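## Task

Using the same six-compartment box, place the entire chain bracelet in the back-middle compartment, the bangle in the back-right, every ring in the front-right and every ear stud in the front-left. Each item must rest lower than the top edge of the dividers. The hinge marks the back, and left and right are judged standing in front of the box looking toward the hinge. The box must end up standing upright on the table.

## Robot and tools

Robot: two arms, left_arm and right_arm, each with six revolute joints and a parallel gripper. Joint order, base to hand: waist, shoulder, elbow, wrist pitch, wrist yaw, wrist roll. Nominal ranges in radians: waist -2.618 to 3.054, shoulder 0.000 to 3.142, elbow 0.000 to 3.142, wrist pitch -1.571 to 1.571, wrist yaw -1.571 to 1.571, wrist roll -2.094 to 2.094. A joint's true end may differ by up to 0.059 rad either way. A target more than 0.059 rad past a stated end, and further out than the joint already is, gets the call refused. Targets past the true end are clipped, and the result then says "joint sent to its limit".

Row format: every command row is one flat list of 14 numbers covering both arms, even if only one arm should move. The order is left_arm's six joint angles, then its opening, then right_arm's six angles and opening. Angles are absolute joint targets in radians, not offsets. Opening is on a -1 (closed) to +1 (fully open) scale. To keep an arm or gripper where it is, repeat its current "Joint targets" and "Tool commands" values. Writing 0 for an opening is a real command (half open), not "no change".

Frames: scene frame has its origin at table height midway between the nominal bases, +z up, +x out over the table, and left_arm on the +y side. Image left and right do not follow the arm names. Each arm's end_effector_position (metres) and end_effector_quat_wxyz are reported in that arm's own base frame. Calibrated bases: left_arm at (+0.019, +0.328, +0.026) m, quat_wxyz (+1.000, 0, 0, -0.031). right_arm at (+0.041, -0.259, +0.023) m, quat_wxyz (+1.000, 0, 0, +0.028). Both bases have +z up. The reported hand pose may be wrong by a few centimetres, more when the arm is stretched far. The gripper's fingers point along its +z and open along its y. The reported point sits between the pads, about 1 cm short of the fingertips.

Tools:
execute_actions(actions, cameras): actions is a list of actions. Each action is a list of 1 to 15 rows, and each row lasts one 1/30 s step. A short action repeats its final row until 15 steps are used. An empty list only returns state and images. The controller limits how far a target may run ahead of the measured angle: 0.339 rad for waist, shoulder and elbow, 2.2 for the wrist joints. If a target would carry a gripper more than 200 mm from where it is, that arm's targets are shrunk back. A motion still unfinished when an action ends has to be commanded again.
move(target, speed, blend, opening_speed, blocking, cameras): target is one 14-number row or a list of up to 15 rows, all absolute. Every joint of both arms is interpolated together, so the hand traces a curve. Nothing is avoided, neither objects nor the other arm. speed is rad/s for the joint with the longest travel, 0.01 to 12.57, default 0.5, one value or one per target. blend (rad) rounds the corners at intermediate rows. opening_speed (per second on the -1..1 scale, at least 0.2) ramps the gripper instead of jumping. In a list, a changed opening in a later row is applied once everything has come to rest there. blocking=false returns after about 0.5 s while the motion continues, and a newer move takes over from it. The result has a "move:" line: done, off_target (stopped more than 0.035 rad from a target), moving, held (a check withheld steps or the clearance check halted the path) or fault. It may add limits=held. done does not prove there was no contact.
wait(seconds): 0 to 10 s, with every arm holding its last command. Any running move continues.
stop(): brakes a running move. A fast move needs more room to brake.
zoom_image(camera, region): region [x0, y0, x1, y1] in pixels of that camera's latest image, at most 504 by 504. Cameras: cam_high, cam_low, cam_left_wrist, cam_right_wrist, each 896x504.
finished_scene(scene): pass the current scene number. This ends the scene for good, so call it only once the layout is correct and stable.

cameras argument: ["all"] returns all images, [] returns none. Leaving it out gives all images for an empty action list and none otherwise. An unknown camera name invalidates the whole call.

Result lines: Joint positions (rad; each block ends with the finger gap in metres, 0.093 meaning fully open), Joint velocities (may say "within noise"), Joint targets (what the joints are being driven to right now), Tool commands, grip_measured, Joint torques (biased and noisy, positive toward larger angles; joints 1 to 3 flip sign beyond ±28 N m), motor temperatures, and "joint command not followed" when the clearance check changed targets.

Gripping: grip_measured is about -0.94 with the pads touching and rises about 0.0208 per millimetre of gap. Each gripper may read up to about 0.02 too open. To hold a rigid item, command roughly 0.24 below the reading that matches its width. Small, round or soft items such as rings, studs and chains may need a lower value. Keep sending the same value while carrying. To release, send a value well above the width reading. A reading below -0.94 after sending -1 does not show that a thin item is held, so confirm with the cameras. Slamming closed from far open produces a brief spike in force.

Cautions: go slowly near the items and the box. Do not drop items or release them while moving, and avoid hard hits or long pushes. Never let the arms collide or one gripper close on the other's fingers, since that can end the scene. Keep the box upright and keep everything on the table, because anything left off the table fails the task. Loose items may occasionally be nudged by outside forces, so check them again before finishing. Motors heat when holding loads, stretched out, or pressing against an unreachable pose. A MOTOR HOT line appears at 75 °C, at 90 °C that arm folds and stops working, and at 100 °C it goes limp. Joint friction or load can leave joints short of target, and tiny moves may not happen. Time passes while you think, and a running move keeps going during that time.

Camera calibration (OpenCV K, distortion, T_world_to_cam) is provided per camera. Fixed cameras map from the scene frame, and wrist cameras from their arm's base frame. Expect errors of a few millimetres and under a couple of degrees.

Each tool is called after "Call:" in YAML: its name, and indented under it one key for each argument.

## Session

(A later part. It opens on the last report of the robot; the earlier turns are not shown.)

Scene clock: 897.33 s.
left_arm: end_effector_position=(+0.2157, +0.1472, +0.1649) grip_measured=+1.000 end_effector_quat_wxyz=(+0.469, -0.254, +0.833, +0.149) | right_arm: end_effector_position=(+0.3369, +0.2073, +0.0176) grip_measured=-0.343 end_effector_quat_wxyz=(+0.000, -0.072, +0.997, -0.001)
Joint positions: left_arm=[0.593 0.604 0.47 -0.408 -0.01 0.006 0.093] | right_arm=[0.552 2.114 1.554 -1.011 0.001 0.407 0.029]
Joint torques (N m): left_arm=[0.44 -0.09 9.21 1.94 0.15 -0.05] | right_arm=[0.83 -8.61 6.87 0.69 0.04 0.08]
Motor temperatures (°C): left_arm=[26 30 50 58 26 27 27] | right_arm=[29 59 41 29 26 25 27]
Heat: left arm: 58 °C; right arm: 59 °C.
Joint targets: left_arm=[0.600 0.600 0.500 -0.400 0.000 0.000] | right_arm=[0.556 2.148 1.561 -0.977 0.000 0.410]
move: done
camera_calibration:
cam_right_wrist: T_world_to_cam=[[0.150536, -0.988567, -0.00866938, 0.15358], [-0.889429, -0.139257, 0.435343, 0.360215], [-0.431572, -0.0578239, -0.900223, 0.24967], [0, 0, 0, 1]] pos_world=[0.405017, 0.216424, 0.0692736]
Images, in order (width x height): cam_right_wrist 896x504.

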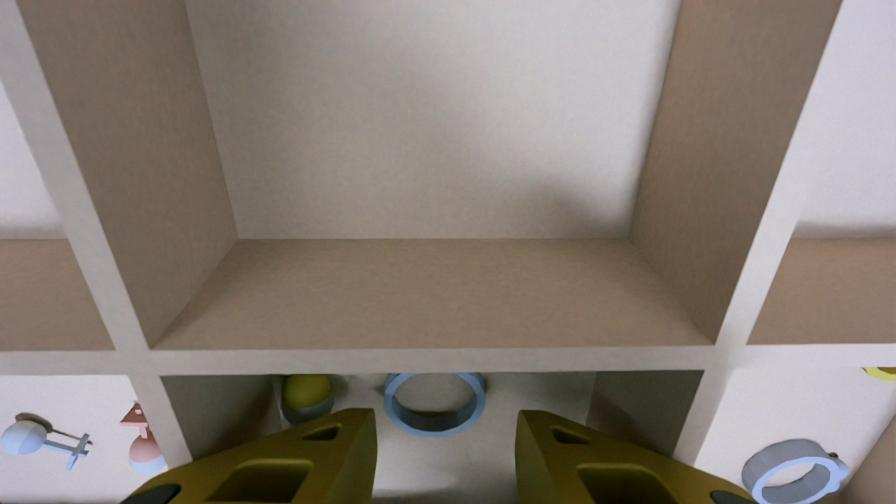

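Call:
move:
  target:
    - [0.6,0.6,0.5,-0.4,0,0,1, 0.556,2.08,1.60,-1.09,0,0.41,-0.34]
    - [0.6,0.6,0.5,-0.4,0,0,1, 0.556,2.12,1.605,-1.06,0,0.41,-0.34]
    - [0.6,0.6,0.5,-0.4,0,0,1, 0.556,2.138,1.566,-0.998,0,0.41,-0.34]
  speed: 0.12
  cameras: ["cam_right_wrist"]

Scene clock: 910.47 s.
left_arm: end_effector_position=(+0.2157, +0.1472, +0.1649) grip_measured=+1.000 end_effector_quat_wxyz=(+0.469, -0.254, +0.833, +0.149) | right_arm: end_effector_position=(+0.3403, +0.2092, +0.0207) grip_measured=-0.343 end_effector_quat_wxyz=(+0.002, -0.072, +0.997, +0.000)
Joint positions: left_arm=[0.593 0.604 0.47 -0.408 -0.01 0.006 0.093] | right_arm=[0.552 2.12 1.575 -1.022 0.002 0.407 0.029]
Joint torques (N m): left_arm=[0.44 -0.09 9.2 1.94 0.15 -0.05] | right_arm=[0.83 -10.17 5.37 0.58 0.03 0.08]
Motor temperatures (°C): left_arm=[26 30 50 58 26 27 27] | right_arm=[29 59 41 29 26 25 27]
Heat: left arm: 58 °C; right arm: 59 °C.
Joint targets: left_arm=[0.600 0.600 0.500 -0.400 0.000 0.000] | right_arm=[0.556 2.138 1.566 -0.998 0.000 0.410]
move: done
camera_calibration:
cam_right_wrist: T_world_to_cam=[[0.150547, -0.98855, -0.0102629, 0.155056], [-0.891736, -0.14027, 0.430268, 0.363178], [-0.426781, -0.0556238, -0.902643, 0.251963], [0, 0, 0, 1]] pos_world=[0.408049, 0.218238, 0.0727599]
Images, in order (width x height): cam_right_wrist 896x504.

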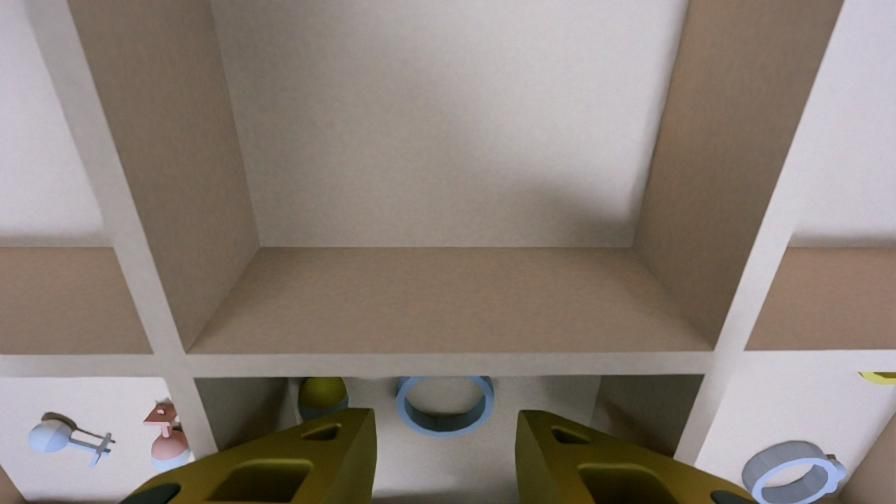

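Call:
move:
  target:
    - [0.6,0.6,0.5,-0.4,0,0,1, 0.556,2.145,1.557,-0.978,0,0.41,-0.34]
    - [0.6,0.6,0.5,-0.4,0,0,1, 0.556,2.145,1.557,-0.978,0,0.41,-1]
  speed: 0.1
  opening_speed: 0.2
  cameras: ["cam_right_wrist"]

Scene clock: 924.43 s.
left_arm: end_effector_position=(+0.2157, +0.1472, +0.1649) grip_measured=+1.000 end_effector_quat_wxyz=(+0.469, -0.254, +0.833, +0.149) | right_arm: end_effector_position=(+0.3425, +0.2105, +0.0167) grip_measured=-0.973 end_effector_quat_wxyz=(+0.007, -0.072, +0.997, +0.002)
Joint positions: left_arm=[0.593 0.604 0.47 -0.408 -0.01 0.006 0.093] | right_arm=[0.552 2.126 1.568 -0.999 0.002 0.407 0]
Joint torques (N m): left_arm=[0.43 -0.09 9.21 1.94 0.16 -0.05] | right_arm=[0.81 -10.09 5.2 0.58 0.03 0.08]
Motor temperatures (°C): left_arm=[26 30 50 58 26 27 27] | right_arm=[29 59 40 29 26 25 27]
Heat: left arm: 58 °C; right arm: 59 °C.
Joint targets: left_arm=[0.600 0.600 0.500 -0.400 0.000 0.000] | right_arm=[0.556 2.145 1.557 -0.978 0.000 0.410]
move: done
camera_calibration:
cam_right_wrist: T_world_to_cam=[[0.150701, -0.98848, -0.0139953, 0.15604], [-0.895171, -0.142456, 0.422344, 0.368895], [-0.419473, -0.0511197, -0.906328, 0.245999], [0, 0, 0, 1]] pos_world=[0.409898, 0.219369, 0.0693388]
Images, in order (width x height): cam_right_wrist 896x504.

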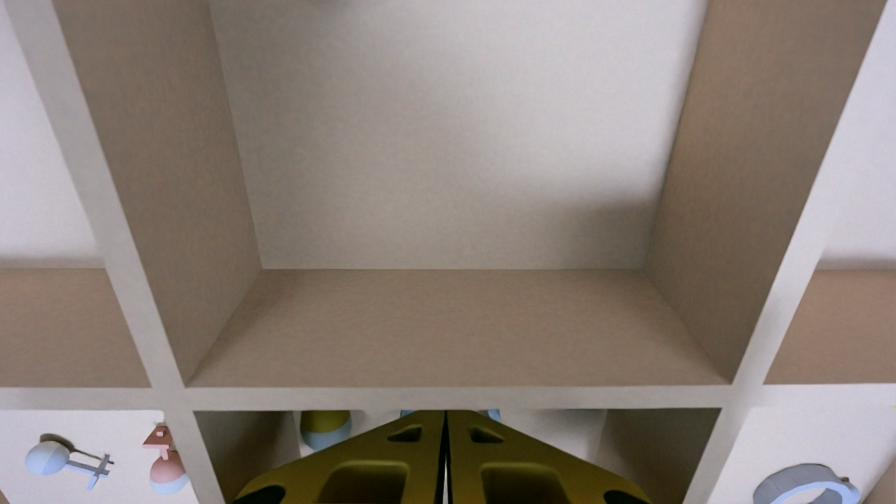

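Call:
move:
  target:
    - [0.6,0.6,0.5,-0.4,0,0,1, 0.551,2.16,1.542,-0.948,0,0.41,-1]
    - [0.6,0.6,0.5,-0.4,0,0,1, 0.551,2.16,1.542,-0.948,0,0.41,-0.7]
  speed: 0.1
  opening_speed: 0.3
  cameras: ["cam_right_wrist"]

Call:
move:
  target:
    - [0.6,0.6,0.5,-0.4,0,0,1, 0.551,2.12,1.60,-1.05,0,0.41,-0.7]
  speed: 0.1
  cameras: ["cam_right_wrist"]

Scene clock: 939.63 s.
left_arm: end_effector_position=(+0.2157, +0.1472, +0.1649) grip_measured=+1.000 end_effector_quat_wxyz=(+0.469, -0.254, +0.833, +0.149) | right_arm: end_effector_position=(+0.3430, +0.2108, +0.0104) grip_measured=-0.703 end_effector_quat_wxyz=(+0.007, -0.072, +0.997, +0.002)
Joint positions: left_arm=[0.593 0.604 0.47 -0.408 -0.01 0.006 0.093] | right_arm=[0.552 2.135 1.557 -0.978 0.002 0.407 0.011]
Joint torques (N m): left_arm=[0.44 -0.09 9.21 1.94 0.15 -0.05] | right_arm=[0.4 -9.63 4.78 0.68 0.03 0.08]
Motor temperatures (°C): left_arm=[26 30 50 58 26 27 27] | right_arm=[29 59 40 29 26 25 27]
Heat: left arm: 58 °C; right arm: 59 °C.
Joint targets: left_arm=[0.600 0.600 0.500 -0.400 0.000 0.000] | right_arm=[0.551 2.160 1.542 -0.948 0.000 0.410]
move: done
camera_calibration:
cam_right_wrist: T_world_to_cam=[[0.150615, -0.988492, -0.0141212, 0.156236], [-0.895318, -0.142447, 0.422037, 0.371994], [-0.419192, -0.050922, -0.906469, 0.240413], [0, 0, 0, 1]] pos_world=[0.4103, 0.21967, 0.063138]
Images, in order (width x height): cam_right_wrist 896x504.

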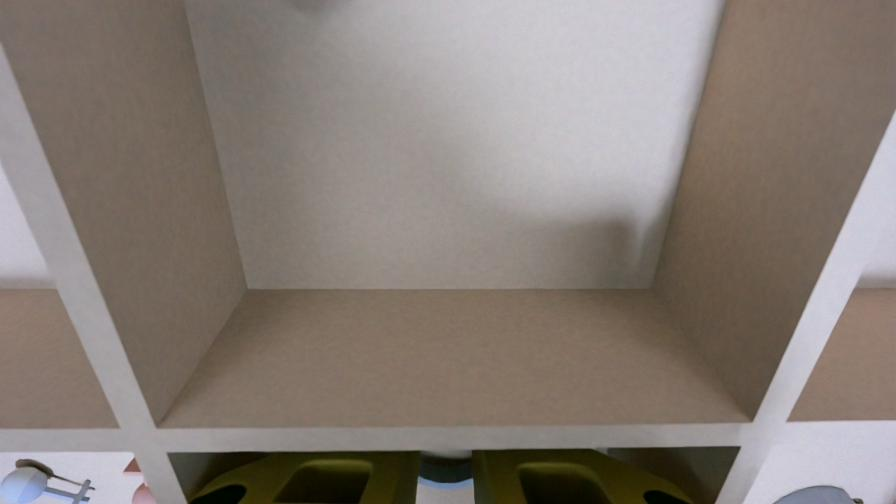

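Scene clock: 941.17 s.
left_arm: end_effector_position=(+0.2157, +0.1472, +0.1649) grip_measured=+1.000 end_effector_quat_wxyz=(+0.469, -0.254, +0.833, +0.149) | right_arm: end_effector_position=(+0.3377, +0.2076, +0.0159) grip_measured=-0.702 end_effector_quat_wxyz=(-0.008, -0.072, +0.997, -0.005)
Joint positions: left_arm=[0.593 0.604 0.47 -0.408 -0.01 0.006 0.093] | right_arm=[0.552 2.135 1.579 -1.034 0.002 0.407 0.011]
Joint torques (N m): left_arm=[0.43 -0.08 9.2 1.94 0.15 -0.05] | right_arm=[0.4 -13.42 8.08 0.15 0.03 0.08]
Motor temperatures (°C): left_arm=[26 30 50 58 26 27 27] | right_arm=[29 59 40 29 26 25 27]
Heat: left arm: 58 °C; right arm: 59 °C.
Joint targets: left_arm=[0.600 0.600 0.500 -0.400 0.000 0.000] | right_arm=[0.551 2.120 1.600 -1.050 0.000 0.410]
move: done
camera_calibration:
cam_right_wrist: T_world_to_cam=[[0.15048, -0.988612, -0.00151774, 0.153818], [-0.882899, -0.135079, 0.449715, 0.358373], [-0.444799, -0.0663331, -0.893171, 0.254651], [0, 0, 0, 1]] pos_world=[0.406529, 0.217367, 0.0665142]
Images, in order (width x height): cam_right_wrist 896x504.

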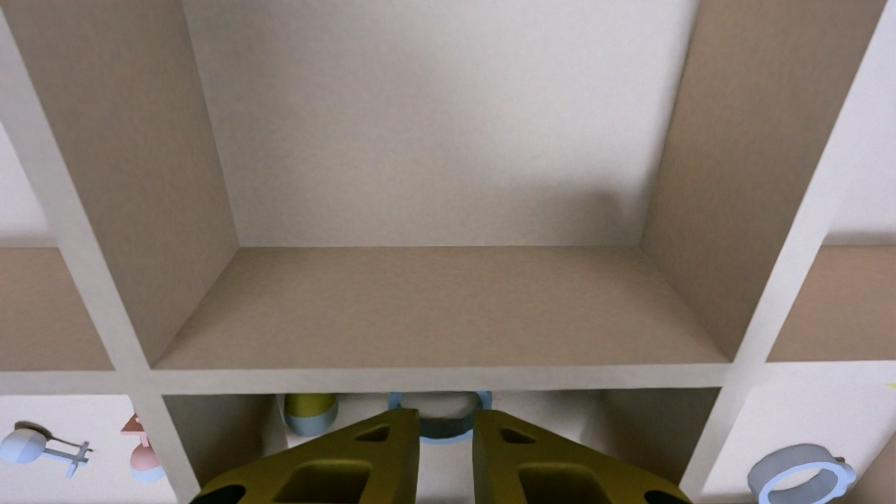

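Call:
move:
  target:
    - [0.6,0.6,0.5,-0.4,0,0,1, 0.54,2.06,1.62,-1.12,0,0.39,-0.78]
    - [0.6,0.6,0.5,-0.4,0,0,1, 0.521,2.10,1.60,-1.07,0,0.385,-0.78]
    - [0.6,0.6,0.5,-0.4,0,0,1, 0.521,2.138,1.566,-0.998,0,0.385,-0.78]
  speed: 0.15
  cameras: ["cam_right_wrist"]

Scene clock: 985.03 s.
left_arm: end_effector_position=(+0.2157, +0.1472, +0.1649) grip_measured=+1.000 end_effector_quat_wxyz=(+0.469, -0.254, +0.833, +0.149) | right_arm: end_effector_position=(+0.3453, +0.2003, +0.0194) grip_measured=-0.777 end_effector_quat_wxyz=(+0.001, -0.065, +0.998, +0.000)
Joint positions: left_arm=[0.593 0.604 0.47 -0.408 -0.01 0.006 0.093] | right_arm=[0.526 2.122 1.574 -1.02 0.002 0.396 0.008]
Joint torques (N m): left_arm=[0.44 -0.09 9.21 1.94 0.15 -0.05] | right_arm=[0.02 -10.4 5.48 0.55 0.03 -0.06]
Motor temperatures (°C): left_arm=[26 30 51 58 26 27 27] | right_arm=[29 62 41 29 26 25 27]
Heat: left arm: 58 °C; right arm: 62 °C.
Joint targets: left_arm=[0.600 0.600 0.500 -0.400 0.000 0.000] | right_arm=[0.521 2.138 1.566 -0.998 0.000 0.385]
move: done
camera_calibration:
cam_right_wrist: T_world_to_cam=[[0.13655, -0.990586, -0.00962022, 0.150763], [-0.892683, -0.127253, 0.432347, 0.364557], [-0.429501, -0.0504493, -0.901656, 0.252347], [0, 0, 0, 1]] pos_world=[0.41323, 0.208466, 0.0713655]
Images, in order (width x height): cam_right_wrist 896x504.

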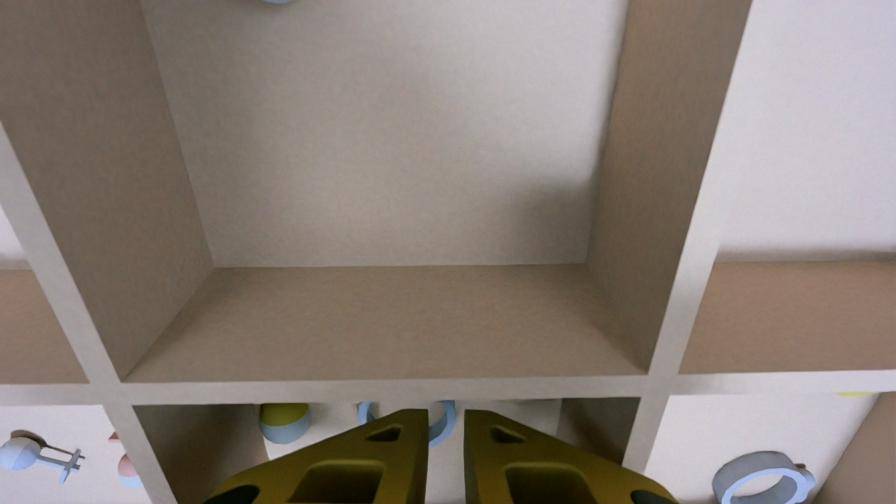

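Call:
move:
  target:
    - [0.6,0.6,0.5,-0.4,0,0,1, 0.521,2.152,1.53,-0.948,0,0.385,-0.78]
  speed: 0.1
  cameras: ["cam_right_wrist"]

Scene clock: 997.50 s.
left_arm: end_effector_position=(+0.2157, +0.1472, +0.1649) grip_measured=+1.000 end_effector_quat_wxyz=(+0.469, -0.254, +0.833, +0.149) | right_arm: end_effector_position=(+0.3452, +0.2009, +0.0103) grip_measured=-0.778 end_effector_quat_wxyz=(+0.004, -0.065, +0.998, +0.003)
Joint positions: left_arm=[0.593 0.604 0.47 -0.408 -0.01 0.006 0.093] | right_arm=[0.526 2.128 1.545 -0.978 -0.002 0.396 0.008]
Joint torques (N m): left_arm=[0.44 -0.09 9.21 1.94 0.15 -0.05] | right_arm=[0.02 -9.59 4.72 0.67 0.07 -0.06]
Motor temperatures (°C): left_arm=[26 30 51 58 26 27 27] | right_arm=[29 63 40 29 26 25 27]
Heat: left arm: 58 °C; right arm: 63 °C.
Joint targets: left_arm=[0.600 0.600 0.500 -0.400 0.000 0.000] | right_arm=[0.521 2.152 1.530 -0.948 0.000 0.385]
move: done
camera_calibration:
cam_right_wrist: T_world_to_cam=[[0.137081, -0.990437, -0.0155949, 0.151177], [-0.894574, -0.130543, 0.42743, 0.3699], [-0.425378, -0.0446415, -0.903914, 0.241616], [0, 0, 0, 1]] pos_world=[0.412957, 0.208805, 0.062652]
Images, in order (width x height): cam_right_wrist 896x504.

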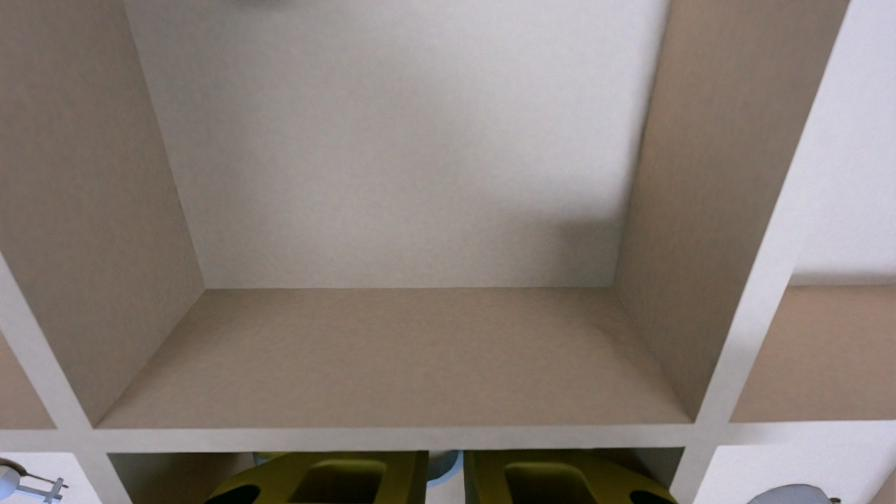

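Call:
move:
  target:
    - [0.6,0.6,0.5,-0.4,0,0,1, 0.521,2.156,1.526,-0.942,0,0.385,-0.78]
    - [0.6,0.6,0.5,-0.4,0,0,1, 0.521,2.156,1.526,-0.942,0,0.385,-1]
  speed: 0.1
  opening_speed: 0.2

Call:
move:
  target:
    - [0.6,0.6,0.5,-0.4,0,0,1, 0.521,2.08,1.60,-1.10,0,0.385,-1]
    - [0.6,0.6,0.5,-0.4,0,0,1, 0.521,1.9,1.60,-1.10,0,0.385,-1]
  speed: 0.2
  cameras: ["cam_right_wrist"]

Scene clock: 1007.97 s.
left_arm: end_effector_position=(+0.2157, +0.1472, +0.1649) grip_measured=+1.000 end_effector_quat_wxyz=(+0.469, -0.254, +0.833, +0.149) | right_arm: end_effector_position=(+0.3468, +0.2027, +0.0101) grip_measured=-0.973 end_effector_quat_wxyz=(+0.007, -0.066, +0.998, +0.007)
Joint positions: left_arm=[0.593 0.604 0.47 -0.408 -0.01 0.006 0.093] | right_arm=[0.526 2.128 1.544 -0.967 -0.006 0.395 0]
Joint torques (N m): left_arm=[0.43 -0.09 9.21 1.94 0.15 -0.05] | right_arm=[0.02 -9.26 4.48 0.64 0.11 -0.06]
Motor temperatures (°C): left_arm=[26 30 51 58 26 27 27] | right_arm=[29 62 40 29 26 25 27]
Heat: left arm: 58 °C; right arm: 62 °C.
Joint targets: left_arm=[0.600 0.600 0.500 -0.400 0.000 0.000] | right_arm=[0.521 2.156 1.526 -0.942 0.000 0.385]
move: done
camera_calibration:
cam_left_wrist: T_world_to_cam=[[0.568782, -0.822488, -0.000284814, -0.00148326], [-0.664246, -0.459147, -0.589882, 0.350179], [0.48504, 0.335704, -0.807489, 0.0599531], [0, 0, 0, 1]] pos_world=[0.204369, 0.139437, 0.254975]
cam_right_wrist: T_world_to_cam=[[0.137591, -0.990217, -0.0232036, 0.152571], [-0.897262, -0.134529, 0.420504, 0.373451], [-0.419512, -0.037038, -0.906994, 0.238625], [0, 0, 0, 1]] pos_world=[0.414197, 0.210156, 0.0629338]

Scene clock: 1010.07 s.
left_arm: end_effector_position=(+0.2157, +0.1472, +0.1649) grip_measured=+1.000 end_effector_quat_wxyz=(+0.469, -0.254, +0.833, +0.149) | right_arm: end_effector_position=(+0.3424, +0.2002, +0.0939) grip_measured=-0.973 end_effector_quat_wxyz=(+0.061, -0.066, +0.995, +0.034)
Joint positions: left_arm=[0.593 0.604 0.47 -0.408 -0.01 0.006 0.093] | right_arm=[0.526 1.927 1.58 -1.084 -0.006 0.395 0]
Joint torques (N m): left_arm=[0.43 -0.08 9.21 1.94 0.15 -0.05] | right_arm=[0.02 -13.27 8.61 0.49 0.1 -0.06]
Motor temperatures (°C): left_arm=[26 30 51 58 26 27 27] | right_arm=[29 63 40 29 26 25 27]
Heat: left arm: 58 °C; right arm: 63 °C.
Joint targets: left_arm=[0.600 0.600 0.500 -0.400 0.000 0.000] | right_arm=[0.521 1.900 1.600 -1.100 0.000 0.385]
move: done
camera_calibration:
cam_right_wrist: T_world_to_cam=[[0.142374, -0.987443, -0.068459, 0.154586], [-0.935582, -0.156831, 0.316369, 0.361269], [-0.323133, 0.0190061, -0.946163, 0.272183], [0, 0, 0, 1]] pos_world=[0.403939, 0.20413, 0.153818]
Images, in order (width x height): cam_right_wrist 896x504.

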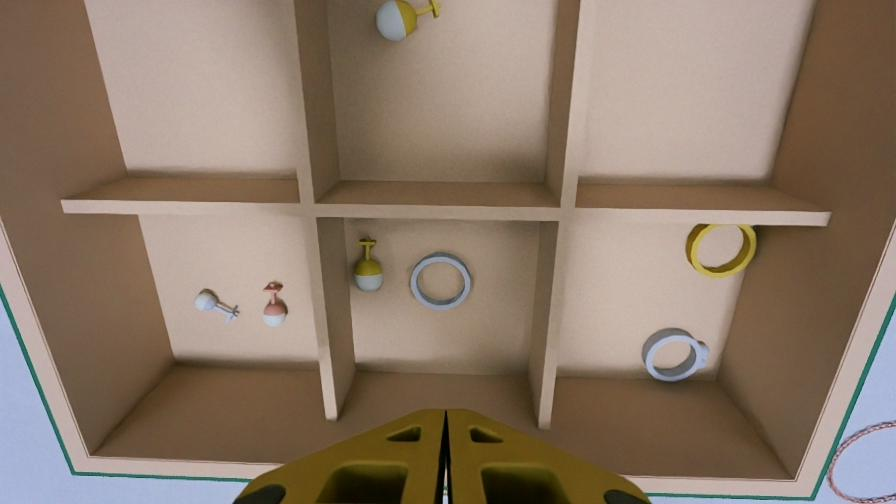

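Call:
move:
  target:
    - [0.6,0.6,0.5,-0.4,0,0,1, 0.558,2.05,1.60,-1.12,0,0.41,-1]
    - [0.6,0.6,0.5,-0.4,0,0,1, 0.558,2.11,1.57,-1.02,0,0.41,-1]
    - [0.6,0.6,0.5,-0.4,0,0,1, 0.558,2.145,1.505,-0.915,0,0.41,-1]
    - [0.6,0.6,0.5,-0.4,0,0,1, 0.51,2.145,1.505,-0.915,0,0.36,-1]
  speed: [0.3,0.15,0.1,0.05]
  cameras: ["cam_right_wrist"]

Call:
move:
  target:
    - [0.6,0.6,0.5,-0.4,0,0,1, 0.51,2.09,1.58,-1.04,0,0.36,-1]
    - [0.6,0.6,0.5,-0.4,0,0,1, 0.54,1.9,1.60,-1.10,0,0.385,-1]
  speed: 0.3
  cameras: ["cam_right_wrist"]

Scene clock: 1072.17 s.
left_arm: end_effector_position=(+0.2157, +0.1472, +0.1649) grip_measured=+1.000 end_effector_quat_wxyz=(+0.469, -0.254, +0.833, +0.149) | right_arm: end_effector_position=(+0.3423, +0.2022, +0.0075) grip_measured=-0.973 end_effector_quat_wxyz=(+0.003, -0.076, +0.997, +0.013)
Joint positions: left_arm=[0.593 0.604 0.47 -0.408 -0.01 0.006 0.093] | right_arm=[0.524 2.119 1.518 -0.954 -0.022 0.372 0]
Joint torques (N m): left_arm=[0.43 -0.09 9.21 1.94 0.15 -0.05] | right_arm=[-0.75 -9.37 4.82 0.78 0.25 -0.06]
Motor temperatures (°C): left_arm=[26 30 51 58 26 27 27] | right_arm=[29 64 42 29 26 25 27]
Heat: left arm: 58 °C; right arm: 64 °C.
Joint targets: left_arm=[0.600 0.600 0.500 -0.400 0.000 0.000] | right_arm=[0.510 2.145 1.505 -0.915 0.000 0.360]
move: off_target (right_arm); right_arm: the wrist pitch is farthest, 0.039 rad from its target
camera_calibration:
cam_right_wrist: T_world_to_cam=[[0.158364, -0.986698, -0.0367109, 0.14482], [-0.889801, -0.15873, 0.427855, 0.372815], [-0.427991, -0.0350913, -0.903102, 0.236793], [0, 0, 0, 1]] pos_world=[0.410142, 0.21038, 0.0596536]
Images, in order (width x height): cam_right_wrist 896x504.

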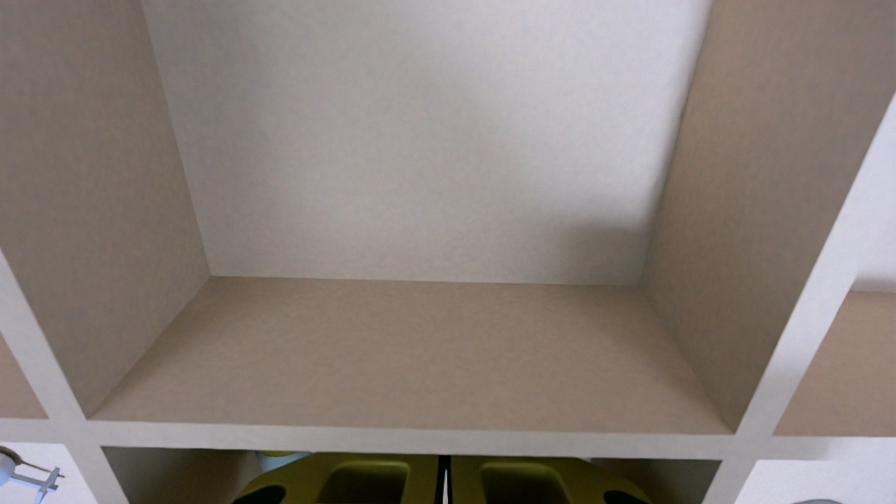

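Scene clock: 1073.83 s.
left_arm: end_effector_position=(+0.2157, +0.1472, +0.1649) grip_measured=+1.000 end_effector_quat_wxyz=(+0.469, -0.254, +0.833, +0.149) | right_arm: end_effector_position=(+0.3413, +0.2039, +0.0955) grip_measured=-0.973 end_effector_quat_wxyz=(+0.063, -0.081, +0.994, +0.036)
Joint positions: left_arm=[0.593 0.604 0.47 -0.408 -0.01 0.006 0.093] | right_arm=[0.535 1.925 1.582 -1.083 -0.009 0.372 0]
Joint torques (N m): left_arm=[0.43 -0.09 9.2 1.94 0.15 -0.05] | right_arm=[0.94 -13.03 8.44 0.46 0.13 0.18]
Motor temperatures (°C): left_arm=[26 30 51 58 26 27 27] | right_arm=[29 65 42 29 26 25 27]
Heat: left arm: 58 °C; right arm: 65 °C.
Joint targets: left_arm=[0.600 0.600 0.500 -0.400 0.000 0.000] | right_arm=[0.540 1.900 1.600 -1.100 0.000 0.385]
move: done
camera_calibration:
cam_right_wrist: T_world_to_cam=[[0.1741, -0.982229, -0.0701125, 0.146838], [-0.931899, -0.187349, 0.310586, 0.365866], [-0.318202, 0.0112646, -0.947956, 0.273374], [0, 0, 0, 1]] pos_world=[0.402375, 0.209694, 0.155809]
Images, in order (width x height): cam_right_wrist 896x504.

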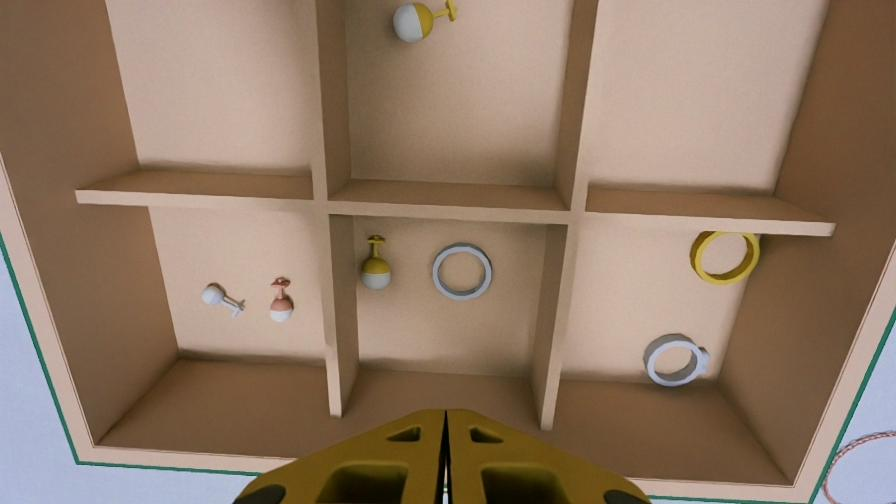

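Call:
move:
  target:
    - [0.6,0.6,0.5,-0.4,0,0,1, 0.541,2.06,1.60,-1.12,0,0.39,-1]
    - [0.6,0.6,0.5,-0.4,0,0,1, 0.541,2.12,1.575,-1.02,0,0.39,-1]
    - [0.6,0.6,0.5,-0.4,0,0,1, 0.541,2.155,1.515,-0.91,0,0.39,-1]
    - [0.6,0.6,0.5,-0.4,0,0,1, 0.48,2.155,1.515,-0.91,0,0.34,-1]
  speed: [0.3,0.15,0.1,0.05]

Call:
move:
  target:
    - [0.6,0.6,0.5,-0.4,0,0,1, 0.49,2.09,1.59,-1.04,0,0.36,-1]
    - [0.6,0.6,0.5,-0.4,0,0,1, 0.54,1.9,1.60,-1.10,0,0.385,-1]
  speed: 0.3
  cameras: ["cam_right_wrist"]

Scene clock: 1089.03 s.
left_arm: end_effector_position=(+0.2157, +0.1472, +0.1649) grip_measured=+1.000 end_effector_quat_wxyz=(+0.469, -0.254, +0.833, +0.149) | right_arm: end_effector_position=(+0.3480, +0.1986, +0.0082) grip_measured=-0.973 end_effector_quat_wxyz=(-0.001, -0.074, +0.997, +0.025)
Joint positions: left_arm=[0.593 0.604 0.47 -0.408 -0.01 0.006 0.093] | right_arm=[0.499 2.127 1.533 -0.958 -0.047 0.352 0]
Joint torques (N m): left_arm=[0.46 -0.1 9.18 1.94 0.15 -0.05] | right_arm=[-1.14 -9.2 4.44 0.88 0.48 -0.06]
Motor temperatures (°C): left_arm=[26 30 51 58 26 27 27] | right_arm=[29 68 43 29 26 25 27]
Heat: left arm: 58 °C; right arm: 68 °C.
Joint targets: left_arm=[0.600 0.600 0.500 -0.400 0.000 0.000] | right_arm=[0.480 2.155 1.515 -0.910 0.000 0.340]
move: off_target (right_arm); right_arm: the wrist pitch is farthest, 0.048 rad from its target
camera_calibration:
cam_left_wrist: T_world_to_cam=[[0.568782, -0.822488, -0.000284814, -0.00148326], [-0.664246, -0.459147, -0.589882, 0.350179], [0.48504, 0.335704, -0.807489, 0.0599531], [0, 0, 0, 1]] pos_world=[0.204369, 0.139437, 0.254975]
cam_right_wrist: T_world_to_cam=[[0.153424, -0.986285, -0.0608555, 0.142295], [-0.886826, -0.164595, 0.431797, 0.377078], [-0.435891, -0.0122799, -0.899916, 0.237945], [0, 0, 0, 1]] pos_world=[0.416289, 0.20533, 0.0599685]

Scene clock: 1090.70 s.
left_arm: end_effector_position=(+0.2157, +0.1472, +0.1649) grip_measured=+1.000 end_effector_quat_wxyz=(+0.469, -0.254, +0.833, +0.149) | right_arm: end_effector_position=(+0.3411, +0.2040, +0.0954) grip_measured=-0.973 end_effector_quat_wxyz=(+0.063, -0.082, +0.994, +0.036)
Joint positions: left_arm=[0.593 0.604 0.47 -0.408 -0.01 0.006 0.093] | right_arm=[0.535 1.925 1.582 -1.083 -0.009 0.372 0]
Joint torques (N m): left_arm=[0.43 -0.09 9.21 1.94 0.15 -0.05] | right_arm=[0.91 -13.04 8.47 0.44 0.13 0.18]
Motor temperatures (°C): left_arm=[26 30 51 58 26 27 27] | right_arm=[29 69 43 29 26 25 27]
Heat: left arm: 58 °C; right arm: 69 °C.
Joint targets: left_arm=[0.600 0.600 0.500 -0.400 0.000 0.000] | right_arm=[0.540 1.900 1.600 -1.100 0.000 0.385]
move: done
camera_calibration:
cam_right_wrist: T_world_to_cam=[[0.174443, -0.982153, -0.0703265, 0.146837], [-0.931672, -0.187747, 0.311029, 0.365681], [-0.318681, 0.0112646, -0.947795, 0.273287], [0, 0, 0, 1]] pos_world=[0.402171, 0.209794, 0.15561]
Images, in order (width x height): cam_right_wrist 896x504.

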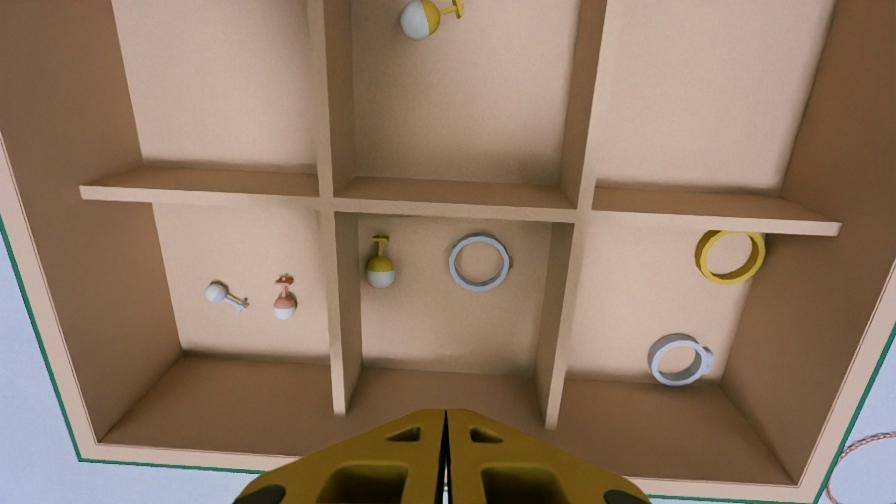

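Call:
move:
  target:
    - [0.6,0.6,0.5,-0.4,0,0,1, 0.537,1.701,1.038,-0.387,0,0.395,-0.78]
    - [0.6,0.6,0.5,-0.4,0,0,1, 0.537,1.7558,0.971,-0.2653,0,0.395,-0.78]
  speed: 0.2
  cameras: ["cam_right_wrist"]

Scene clock: 1127.63 s.
left_arm: end_effector_position=(+0.2157, +0.1472, +0.1649) grip_measured=+1.000 end_effector_quat_wxyz=(+0.469, -0.254, +0.833, +0.149) | right_arm: end_effector_position=(+0.3457, +0.2067, +0.0367) grip_measured=-0.782 end_effector_quat_wxyz=(+0.226, -0.075, +0.964, +0.116)
Joint positions: left_arm=[0.593 0.604 0.47 -0.408 -0.01 0.006 0.093] | right_arm=[0.535 1.742 0.979 -0.294 -0.009 0.383 0.008]
Joint torques (N m): left_arm=[0.43 -0.09 9.21 1.94 0.15 -0.05] | right_arm=[0.65 -7.42 5.81 1.73 0.12 0.16]
Motor temperatures (°C): left_arm=[26 30 51 58 26 27 27] | right_arm=[29 73 43 29 26 25 27]
Heat: left arm: 58 °C; right arm: 73 °C.
Joint targets: left_arm=[0.600 0.600 0.500 -0.400 0.000 0.000] | right_arm=[0.537 1.756 0.971 -0.265 0.000 0.395]
move: done
camera_calibration:
cam_right_wrist: T_world_to_cam=[[0.207044, -0.95837, -0.196622, 0.132998], [-0.978282, -0.204837, -0.0317256, 0.420939], [-0.00987047, 0.19892, -0.979966, 0.0747226], [0, 0, 0, 1]] pos_world=[0.384999, 0.198821, 0.11273]
Images, in order (width x height): cam_right_wrist 896x504.

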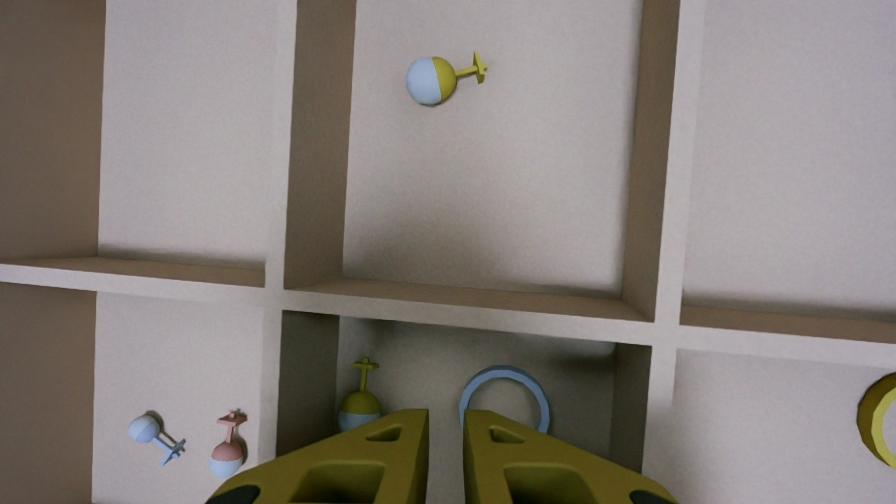

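Call:
move:
  target:
    - [0.6,0.6,0.5,-0.4,0,0,1, 0.539,1.807,0.932,-0.175,0,0.395,-0.78]
  speed: 0.1
  cameras: ["cam_right_wrist"]

Scene clock: 1142.47 s.
left_arm: end_effector_position=(+0.2157, +0.1472, +0.1649) grip_measured=+1.000 end_effector_quat_wxyz=(+0.469, -0.254, +0.833, +0.149) | right_arm: end_effector_position=(+0.3474, +0.2077, +0.0166) grip_measured=-0.782 end_effector_quat_wxyz=(+0.228, -0.074, +0.964, +0.118)
Joint positions: left_arm=[0.593 0.604 0.47 -0.408 -0.01 0.006 0.093] | right_arm=[0.535 1.79 0.942 -0.203 -0.009 0.384 0.008]
Joint torques (N m): left_arm=[0.43 -0.09 9.2 1.94 0.15 -0.05] | right_arm=[0.84 -7.36 5.41 1.68 0.12 0.15]
Motor temperatures (°C): left_arm=[26 30 51 58 26 27 27] | right_arm=[29 66 42 30 26 25 27]
Heat: left arm: 58 °C; right arm: 66 °C.
Joint targets: left_arm=[0.600 0.600 0.500 -0.400 0.000 0.000] | right_arm=[0.539 1.807 0.932 -0.175 0.000 0.395]
move: done
camera_calibration:
cam_right_wrist: T_world_to_cam=[[0.206521, -0.958026, -0.198834, 0.1298], [-0.978425, -0.203406, -0.0361923, 0.422032], [-0.00577092, 0.202019, -0.979365, 0.0527413], [0, 0, 0, 1]] pos_world=[0.386425, 0.199541, 0.0927359]
Images, in order (width x height): cam_right_wrist 896x504.

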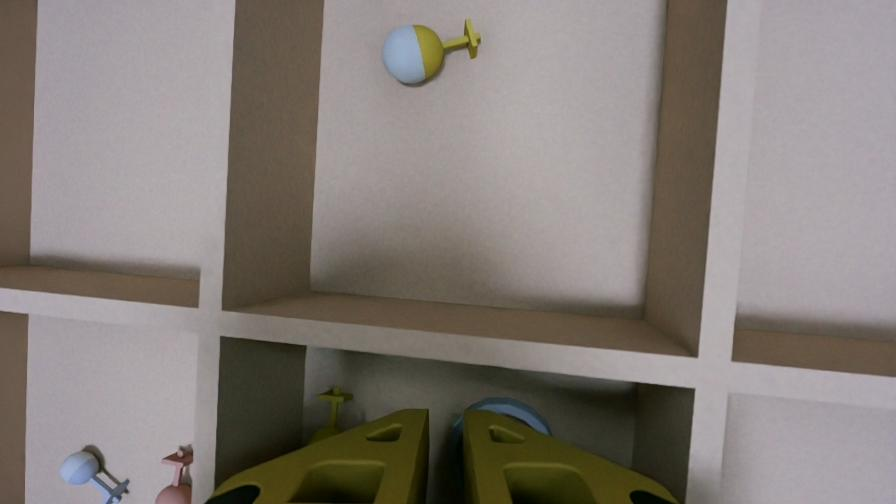

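Call:
move:
  target:
    - [0.6,0.6,0.5,-0.4,0,0,1, 0.531,1.832,0.906,-0.125,0,0.395,-0.78]
  speed: 0.08
  cameras: ["cam_right_wrist"]

Scene clock: 1155.77 s.
left_arm: end_effector_position=(+0.2157, +0.1472, +0.1649) grip_measured=+1.000 end_effector_quat_wxyz=(+0.469, -0.254, +0.833, +0.149) | right_arm: end_effector_position=(+0.3497, +0.2090, +0.0138) grip_measured=-0.782 end_effector_quat_wxyz=(+0.238, -0.074, +0.961, +0.122)
Joint positions: left_arm=[0.593 0.604 0.47 -0.408 -0.01 0.006 0.093] | right_arm=[0.535 1.797 0.924 -0.157 -0.009 0.385 0.008]
Joint torques (N m): left_arm=[0.46 -0.1 9.2 1.94 0.15 -0.05] | right_arm=[0.14 -5.61 4.64 1.77 0.12 0.14]
Motor temperatures (°C): left_arm=[26 30 51 58 26 27 27] | right_arm=[29 63 41 31 26 25 27]
Heat: left arm: 58 °C; right arm: 63 °C.
Joint targets: left_arm=[0.600 0.600 0.500 -0.400 0.000 0.000] | right_arm=[0.531 1.832 0.906 -0.125 0.000 0.395]
move: done
camera_calibration:
cam_right_wrist: T_world_to_cam=[[0.209991, -0.955788, -0.205846, 0.128494], [-0.977619, -0.202503, -0.0570376, 0.424248], [0.0128315, 0.213216, -0.976921, 0.0408547], [0, 0, 0, 1]] pos_world=[0.387246, 0.200013, 0.0905597]
Images, in order (width x height): cam_right_wrist 896x504.

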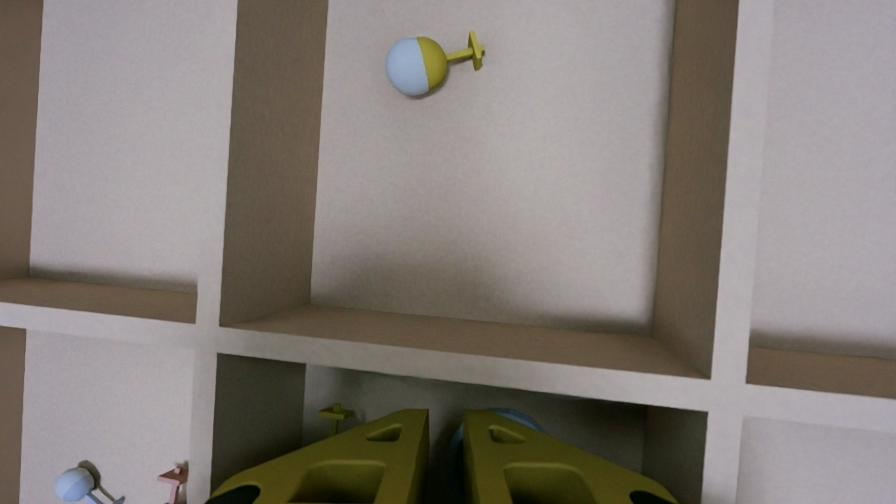

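Call:
move:
  target:
    - [0.6,0.6,0.5,-0.4,0,0,1, 0.531,1.825,0.915,-0.14,0,0.395,-0.78]
    - [0.6,0.6,0.5,-0.4,0,0,1, 0.531,1.825,0.915,-0.14,0,0.395,-1]
  speed: 0.08
  opening_speed: 0.2

Call:
move:
  target:
    - [0.6,0.6,0.5,-0.4,0,0,1, 0.537,1.74,0.97,-0.27,0,0.395,-1]
    - [0.6,0.6,0.5,-0.4,0,0,1, 0.537,1.60,1.0,-0.40,0,0.395,-1]
  speed: 0.15
  cameras: ["cam_right_wrist"]

Scene clock: 1164.73 s.
left_arm: end_effector_position=(+0.2157, +0.1472, +0.1649) grip_measured=+1.000 end_effector_quat_wxyz=(+0.469, -0.254, +0.833, +0.149) | right_arm: end_effector_position=(+0.3502, +0.2088, +0.0140) grip_measured=-0.970 end_effector_quat_wxyz=(+0.239, -0.073, +0.961, +0.121)
Joint positions: left_arm=[0.593 0.604 0.47 -0.408 -0.01 0.006 0.093] | right_arm=[0.535 1.797 0.923 -0.154 -0.006 0.385 0]
Joint torques (N m): left_arm=[0.44 -0.09 9.2 1.94 0.15 -0.05] | right_arm=[0.13 -6.28 5.49 1.6 0.1 0.14]
Motor temperatures (°C): left_arm=[26 30 51 58 26 27 27] | right_arm=[29 61 41 31 26 25 27]
Heat: left arm: 58 °C; right arm: 61 °C.
Joint targets: left_arm=[0.600 0.600 0.500 -0.400 0.000 0.000] | right_arm=[0.531 1.825 0.915 -0.140 0.000 0.395]
move: done
camera_calibration:
cam_left_wrist: T_world_to_cam=[[0.568782, -0.822488, -0.000284814, -0.00148326], [-0.664246, -0.459147, -0.589882, 0.350179], [0.48504, 0.335704, -0.807489, 0.0599531], [0, 0, 0, 1]] pos_world=[0.204369, 0.139437, 0.254975]
cam_right_wrist: T_world_to_cam=[[0.209066, -0.956369, -0.204082, 0.128603], [-0.97777, -0.201014, -0.0596569, 0.424535], [0.0160308, 0.212017, -0.977134, 0.0402071], [0, 0, 0, 1]] pos_world=[0.387567, 0.199805, 0.0908598]

Scene clock: 1167.13 s.
left_arm: end_effector_position=(+0.2157, +0.1472, +0.1649) grip_measured=+1.000 end_effector_quat_wxyz=(+0.469, -0.254, +0.833, +0.149) | right_arm: end_effector_position=(+0.3348, +0.1996, +0.0697) grip_measured=-0.970 end_effector_quat_wxyz=(+0.237, -0.073, +0.961, +0.120)
Joint positions: left_arm=[0.593 0.604 0.47 -0.408 -0.01 0.006 0.093] | right_arm=[0.535 1.623 0.979 -0.389 -0.006 0.385 0]
Joint torques (N m): left_arm=[0.43 -0.09 9.21 1.94 0.15 -0.05] | right_arm=[0.66 -10.14 8.96 1.32 0.1 0.14]
Motor temperatures (°C): left_arm=[26 30 51 58 26 27 27] | right_arm=[29 61 41 31 26 25 27]
Heat: left arm: 58 °C; right arm: 61 °C.
Joint targets: left_arm=[0.600 0.600 0.500 -0.400 0.000 0.000] | right_arm=[0.537 1.600 1.000 -0.400 0.000 0.395]
move: done
camera_calibration:
cam_right_wrist: T_world_to_cam=[[0.208096, -0.956967, -0.202263, 0.134771], [-0.978044, -0.20121, -0.0542625, 0.410711], [0.01123, 0.209114, -0.977827, 0.0991054], [0, 0, 0, 1]] pos_world=[0.372535, 0.190886, 0.146453]
Images, in order (width x height): cam_right_wrist 896x504.

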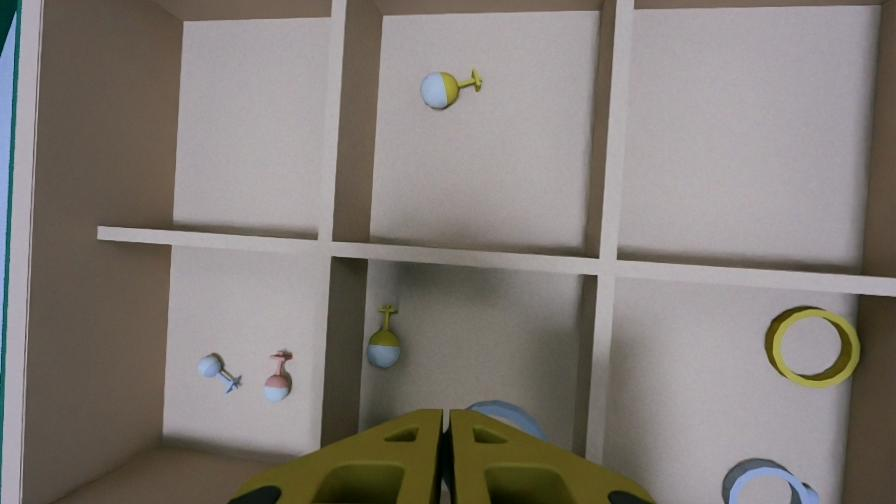

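Call:
move:
  target:
    - [0.6,0.6,0.5,-0.4,0,0,1, 0.537,1.45,1.04,-0.61,0,0.395,-1]
    - [0.6,0.6,0.5,-0.4,0,0,1, 0.4285,1.4936,1.03,-0.5865,0,0.29,-1]
  speed: 0.3
  cameras: ["cam_right_wrist"]

Scene clock: 1177.60 s.
left_arm: end_effector_position=(+0.2157, +0.1472, +0.1649) grip_measured=+1.000 end_effector_quat_wxyz=(+0.469, -0.254, +0.833, +0.149) | right_arm: end_effector_position=(+0.3300, +0.1527, +0.1107) grip_measured=-0.970 end_effector_quat_wxyz=(+0.241, -0.063, +0.964, +0.095)
Joint positions: left_arm=[0.593 0.604 0.47 -0.408 -0.01 0.006 0.093] | right_arm=[0.431 1.481 1.018 -0.584 -0.005 0.302 0]
Joint torques (N m): left_arm=[0.43 -0.09 9.21 1.94 0.15 -0.05] | right_arm=[0.23 -5.64 8.44 1.38 0.08 -0.1]
Motor temperatures (°C): left_arm=[26 30 51 58 26 27 27] | right_arm=[29 61 42 31 26 25 27]
Heat: left arm: 58 °C; right arm: 61 °C.
Joint targets: left_arm=[0.600 0.600 0.500 -0.400 0.000 0.000] | right_arm=[0.429 1.494 1.030 -0.587 0.000 0.290]
move: done
camera_calibration:
cam_right_wrist: T_world_to_cam=[[0.177497, -0.971302, -0.158328, 0.106551], [-0.983793, -0.170973, -0.0540246, 0.396014], [0.0254044, 0.165351, -0.985908, 0.151884], [0, 0, 0, 1]] pos_world=[0.366825, 0.146087, 0.188008]
Images, in order (width x height): cam_right_wrist 896x504.

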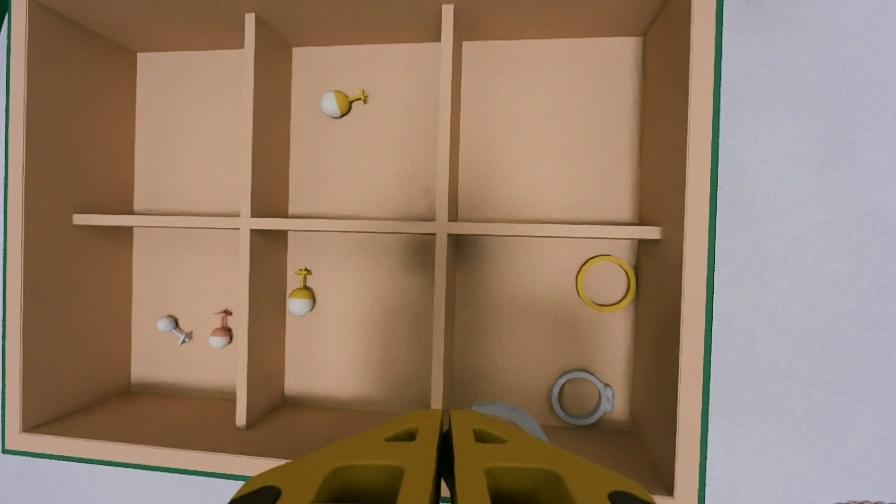

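Call:
move:
  target:
    - [0.6,0.6,0.5,-0.4,0,0,1, 0.41,1.4936,1.03,-0.5865,0,0.275,-1]
    - [0.6,0.6,0.5,-0.4,0,0,1, 0.41,1.60,0.835,-0.285,0,0.275,-1]
  speed: 0.2
  cameras: ["cam_right_wrist"]

Scene clock: 1193.87 s.
left_arm: end_effector_position=(+0.2157, +0.1472, +0.1649) grip_measured=+1.000 end_effector_quat_wxyz=(+0.469, -0.254, +0.833, +0.149) | right_arm: end_effector_position=(+0.3328, +0.1476, +0.0443) grip_measured=-0.970 end_effector_quat_wxyz=(+0.237, -0.063, +0.965, +0.089)
Joint positions: left_arm=[0.593 0.604 0.47 -0.408 -0.01 0.006 0.093] | right_arm=[0.415 1.588 0.843 -0.314 -0.005 0.286 0]
Joint torques (N m): left_arm=[0.44 -0.09 9.21 1.94 0.15 -0.05] | right_arm=[0.01 -6.09 5.9 1.73 0.08 -0.08]
Motor temperatures (°C): left_arm=[26 30 51 58 26 27 27] | right_arm=[29 58 43 31 26 25 27]
Heat: left arm: 58 °C; right arm: 58 °C.
Joint targets: left_arm=[0.600 0.600 0.500 -0.400 0.000 0.000] | right_arm=[0.410 1.600 0.835 -0.285 0.000 0.275]
move: done
camera_calibration:
cam_right_wrist: T_world_to_cam=[[0.174368, -0.973496, -0.147989, 0.0915801], [-0.984503, -0.169502, -0.0449776, 0.393963], [0.018701, 0.153539, -0.987966, 0.091319], [0, 0, 0, 1]] pos_world=[0.370181, 0.141909, 0.121492]
Images, in order (width x height): cam_right_wrist 896x504.

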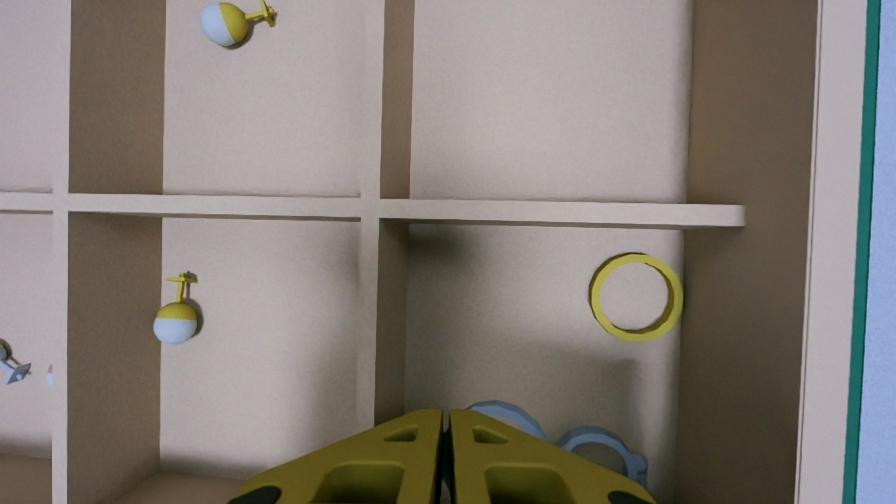

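Call:
move:
  target:
    - [0.6,0.6,0.5,-0.4,0,0,1, 0.410,1.625,0.808,-0.235,0,0.275,-1]
    - [0.6,0.6,0.5,-0.4,0,0,1, 0.410,1.625,0.808,-0.235,0,0.275,-0.78]
  speed: 0.12
  opening_speed: 0.3
  cameras: ["cam_right_wrist"]

Call:
move:
  target:
    - [0.6,0.6,0.5,-0.4,0,0,1, 0.42,1.53,0.94,-0.45,0,0.275,-0.78]
    - [0.6,0.6,0.5,-0.4,0,0,1, 0.50,1.50,1.3,-0.95,0,0.3,-0.5]
  speed: 0.3
  cameras: ["cam_right_wrist"]

Scene clock: 1213.37 s.
left_arm: end_effector_position=(+0.2157, +0.1472, +0.1649) grip_measured=+1.000 end_effector_quat_wxyz=(+0.469, -0.254, +0.833, +0.149) | right_arm: end_effector_position=(+0.3347, +0.1485, +0.0352) grip_measured=-0.783 end_effector_quat_wxyz=(+0.242, -0.063, +0.964, +0.091)
Joint positions: left_arm=[0.593 0.604 0.47 -0.408 -0.01 0.006 0.093] | right_arm=[0.415 1.61 0.819 -0.257 -0.005 0.285 0.008]
Joint torques (N m): left_arm=[0.43 -0.09 9.2 1.94 0.15 -0.05] | right_arm=[0.02 -5.89 5.52 1.65 0.08 -0.06]
Motor temperatures (°C): left_arm=[26 30 51 58 26 27 27] | right_arm=[29 57 43 32 26 25 27]
Heat: left arm: 58 °C; right arm: 57 °C.
Joint targets: left_arm=[0.600 0.600 0.500 -0.400 0.000 0.000] | right_arm=[0.410 1.625 0.808 -0.235 0.000 0.275]
move: done
camera_calibration:
cam_right_wrist: T_world_to_cam=[[0.176479, -0.972801, -0.150047, 0.0899367], [-0.983906, -0.170009, -0.0550076, 0.39578], [0.0280021, 0.15734, -0.987147, 0.0784443], [0, 0, 0, 1]] pos_world=[0.371341, 0.142434, 0.112702]
Images, in order (width x height): cam_right_wrist 896x504.

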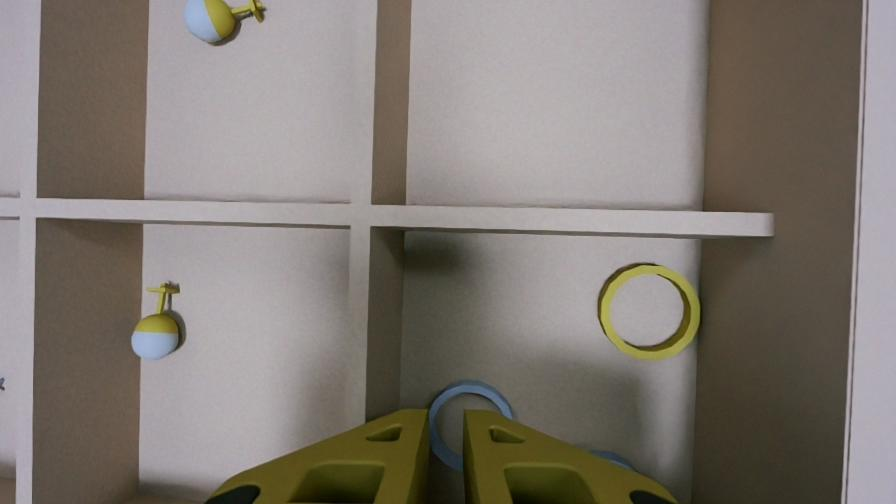

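Scene clock: 1217.00 s.
left_arm: end_effector_position=(+0.2157, +0.1472, +0.1649) grip_measured=+1.000 end_effector_quat_wxyz=(+0.469, -0.254, +0.833, +0.149) | right_arm: end_effector_position=(+0.3098, +0.1677, +0.1527) grip_measured=-0.502 end_effector_quat_wxyz=(+0.180, -0.101, +0.975, +0.077)
Joint positions: left_arm=[0.593 0.604 0.47 -0.408 -0.01 0.006 0.093] | right_arm=[0.494 1.521 1.278 -0.934 -0.005 0.288 0.021]
Joint torques (N m): left_arm=[0.43 -0.09 9.2 1.94 0.15 -0.05] | right_arm=[0.99 -9.2 9.28 0.98 0.08 0.17]
Motor temperatures (°C): left_arm=[26 30 51 58 26 27 27] | right_arm=[29 57 43 32 26 25 27]
Heat: left arm: 58 °C; right arm: 57 °C.
Joint targets: left_arm=[0.600 0.600 0.500 -0.400 0.000 0.000] | right_arm=[0.500 1.500 1.300 -0.950 0.000 0.300]
move: done
camera_calibration:
cam_right_wrist: T_world_to_cam=[[0.234997, -0.964554, -0.120047, 0.106576], [-0.967209, -0.244292, 0.0694906, 0.369298], [-0.0963539, 0.0997802, -0.990333, 0.240727], [0, 0, 0, 1]] pos_world=[0.355338, 0.168995, 0.225532]
Images, in order (width x height): cam_right_wrist 896x504.

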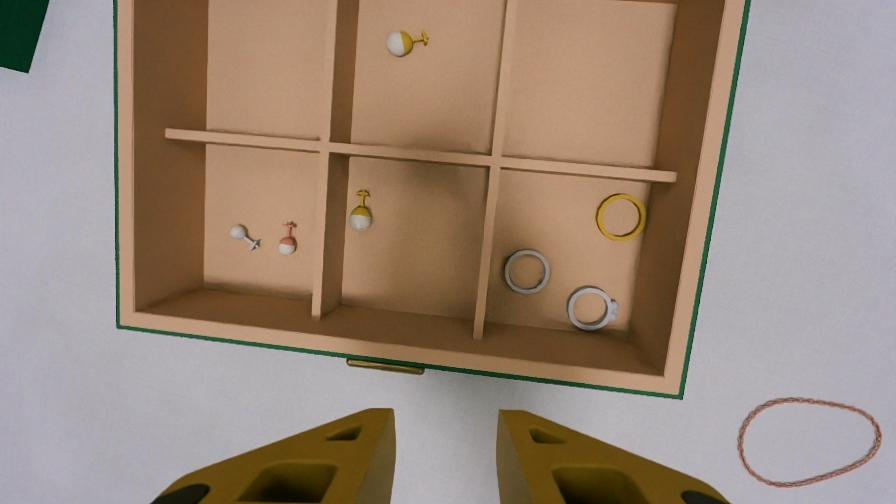

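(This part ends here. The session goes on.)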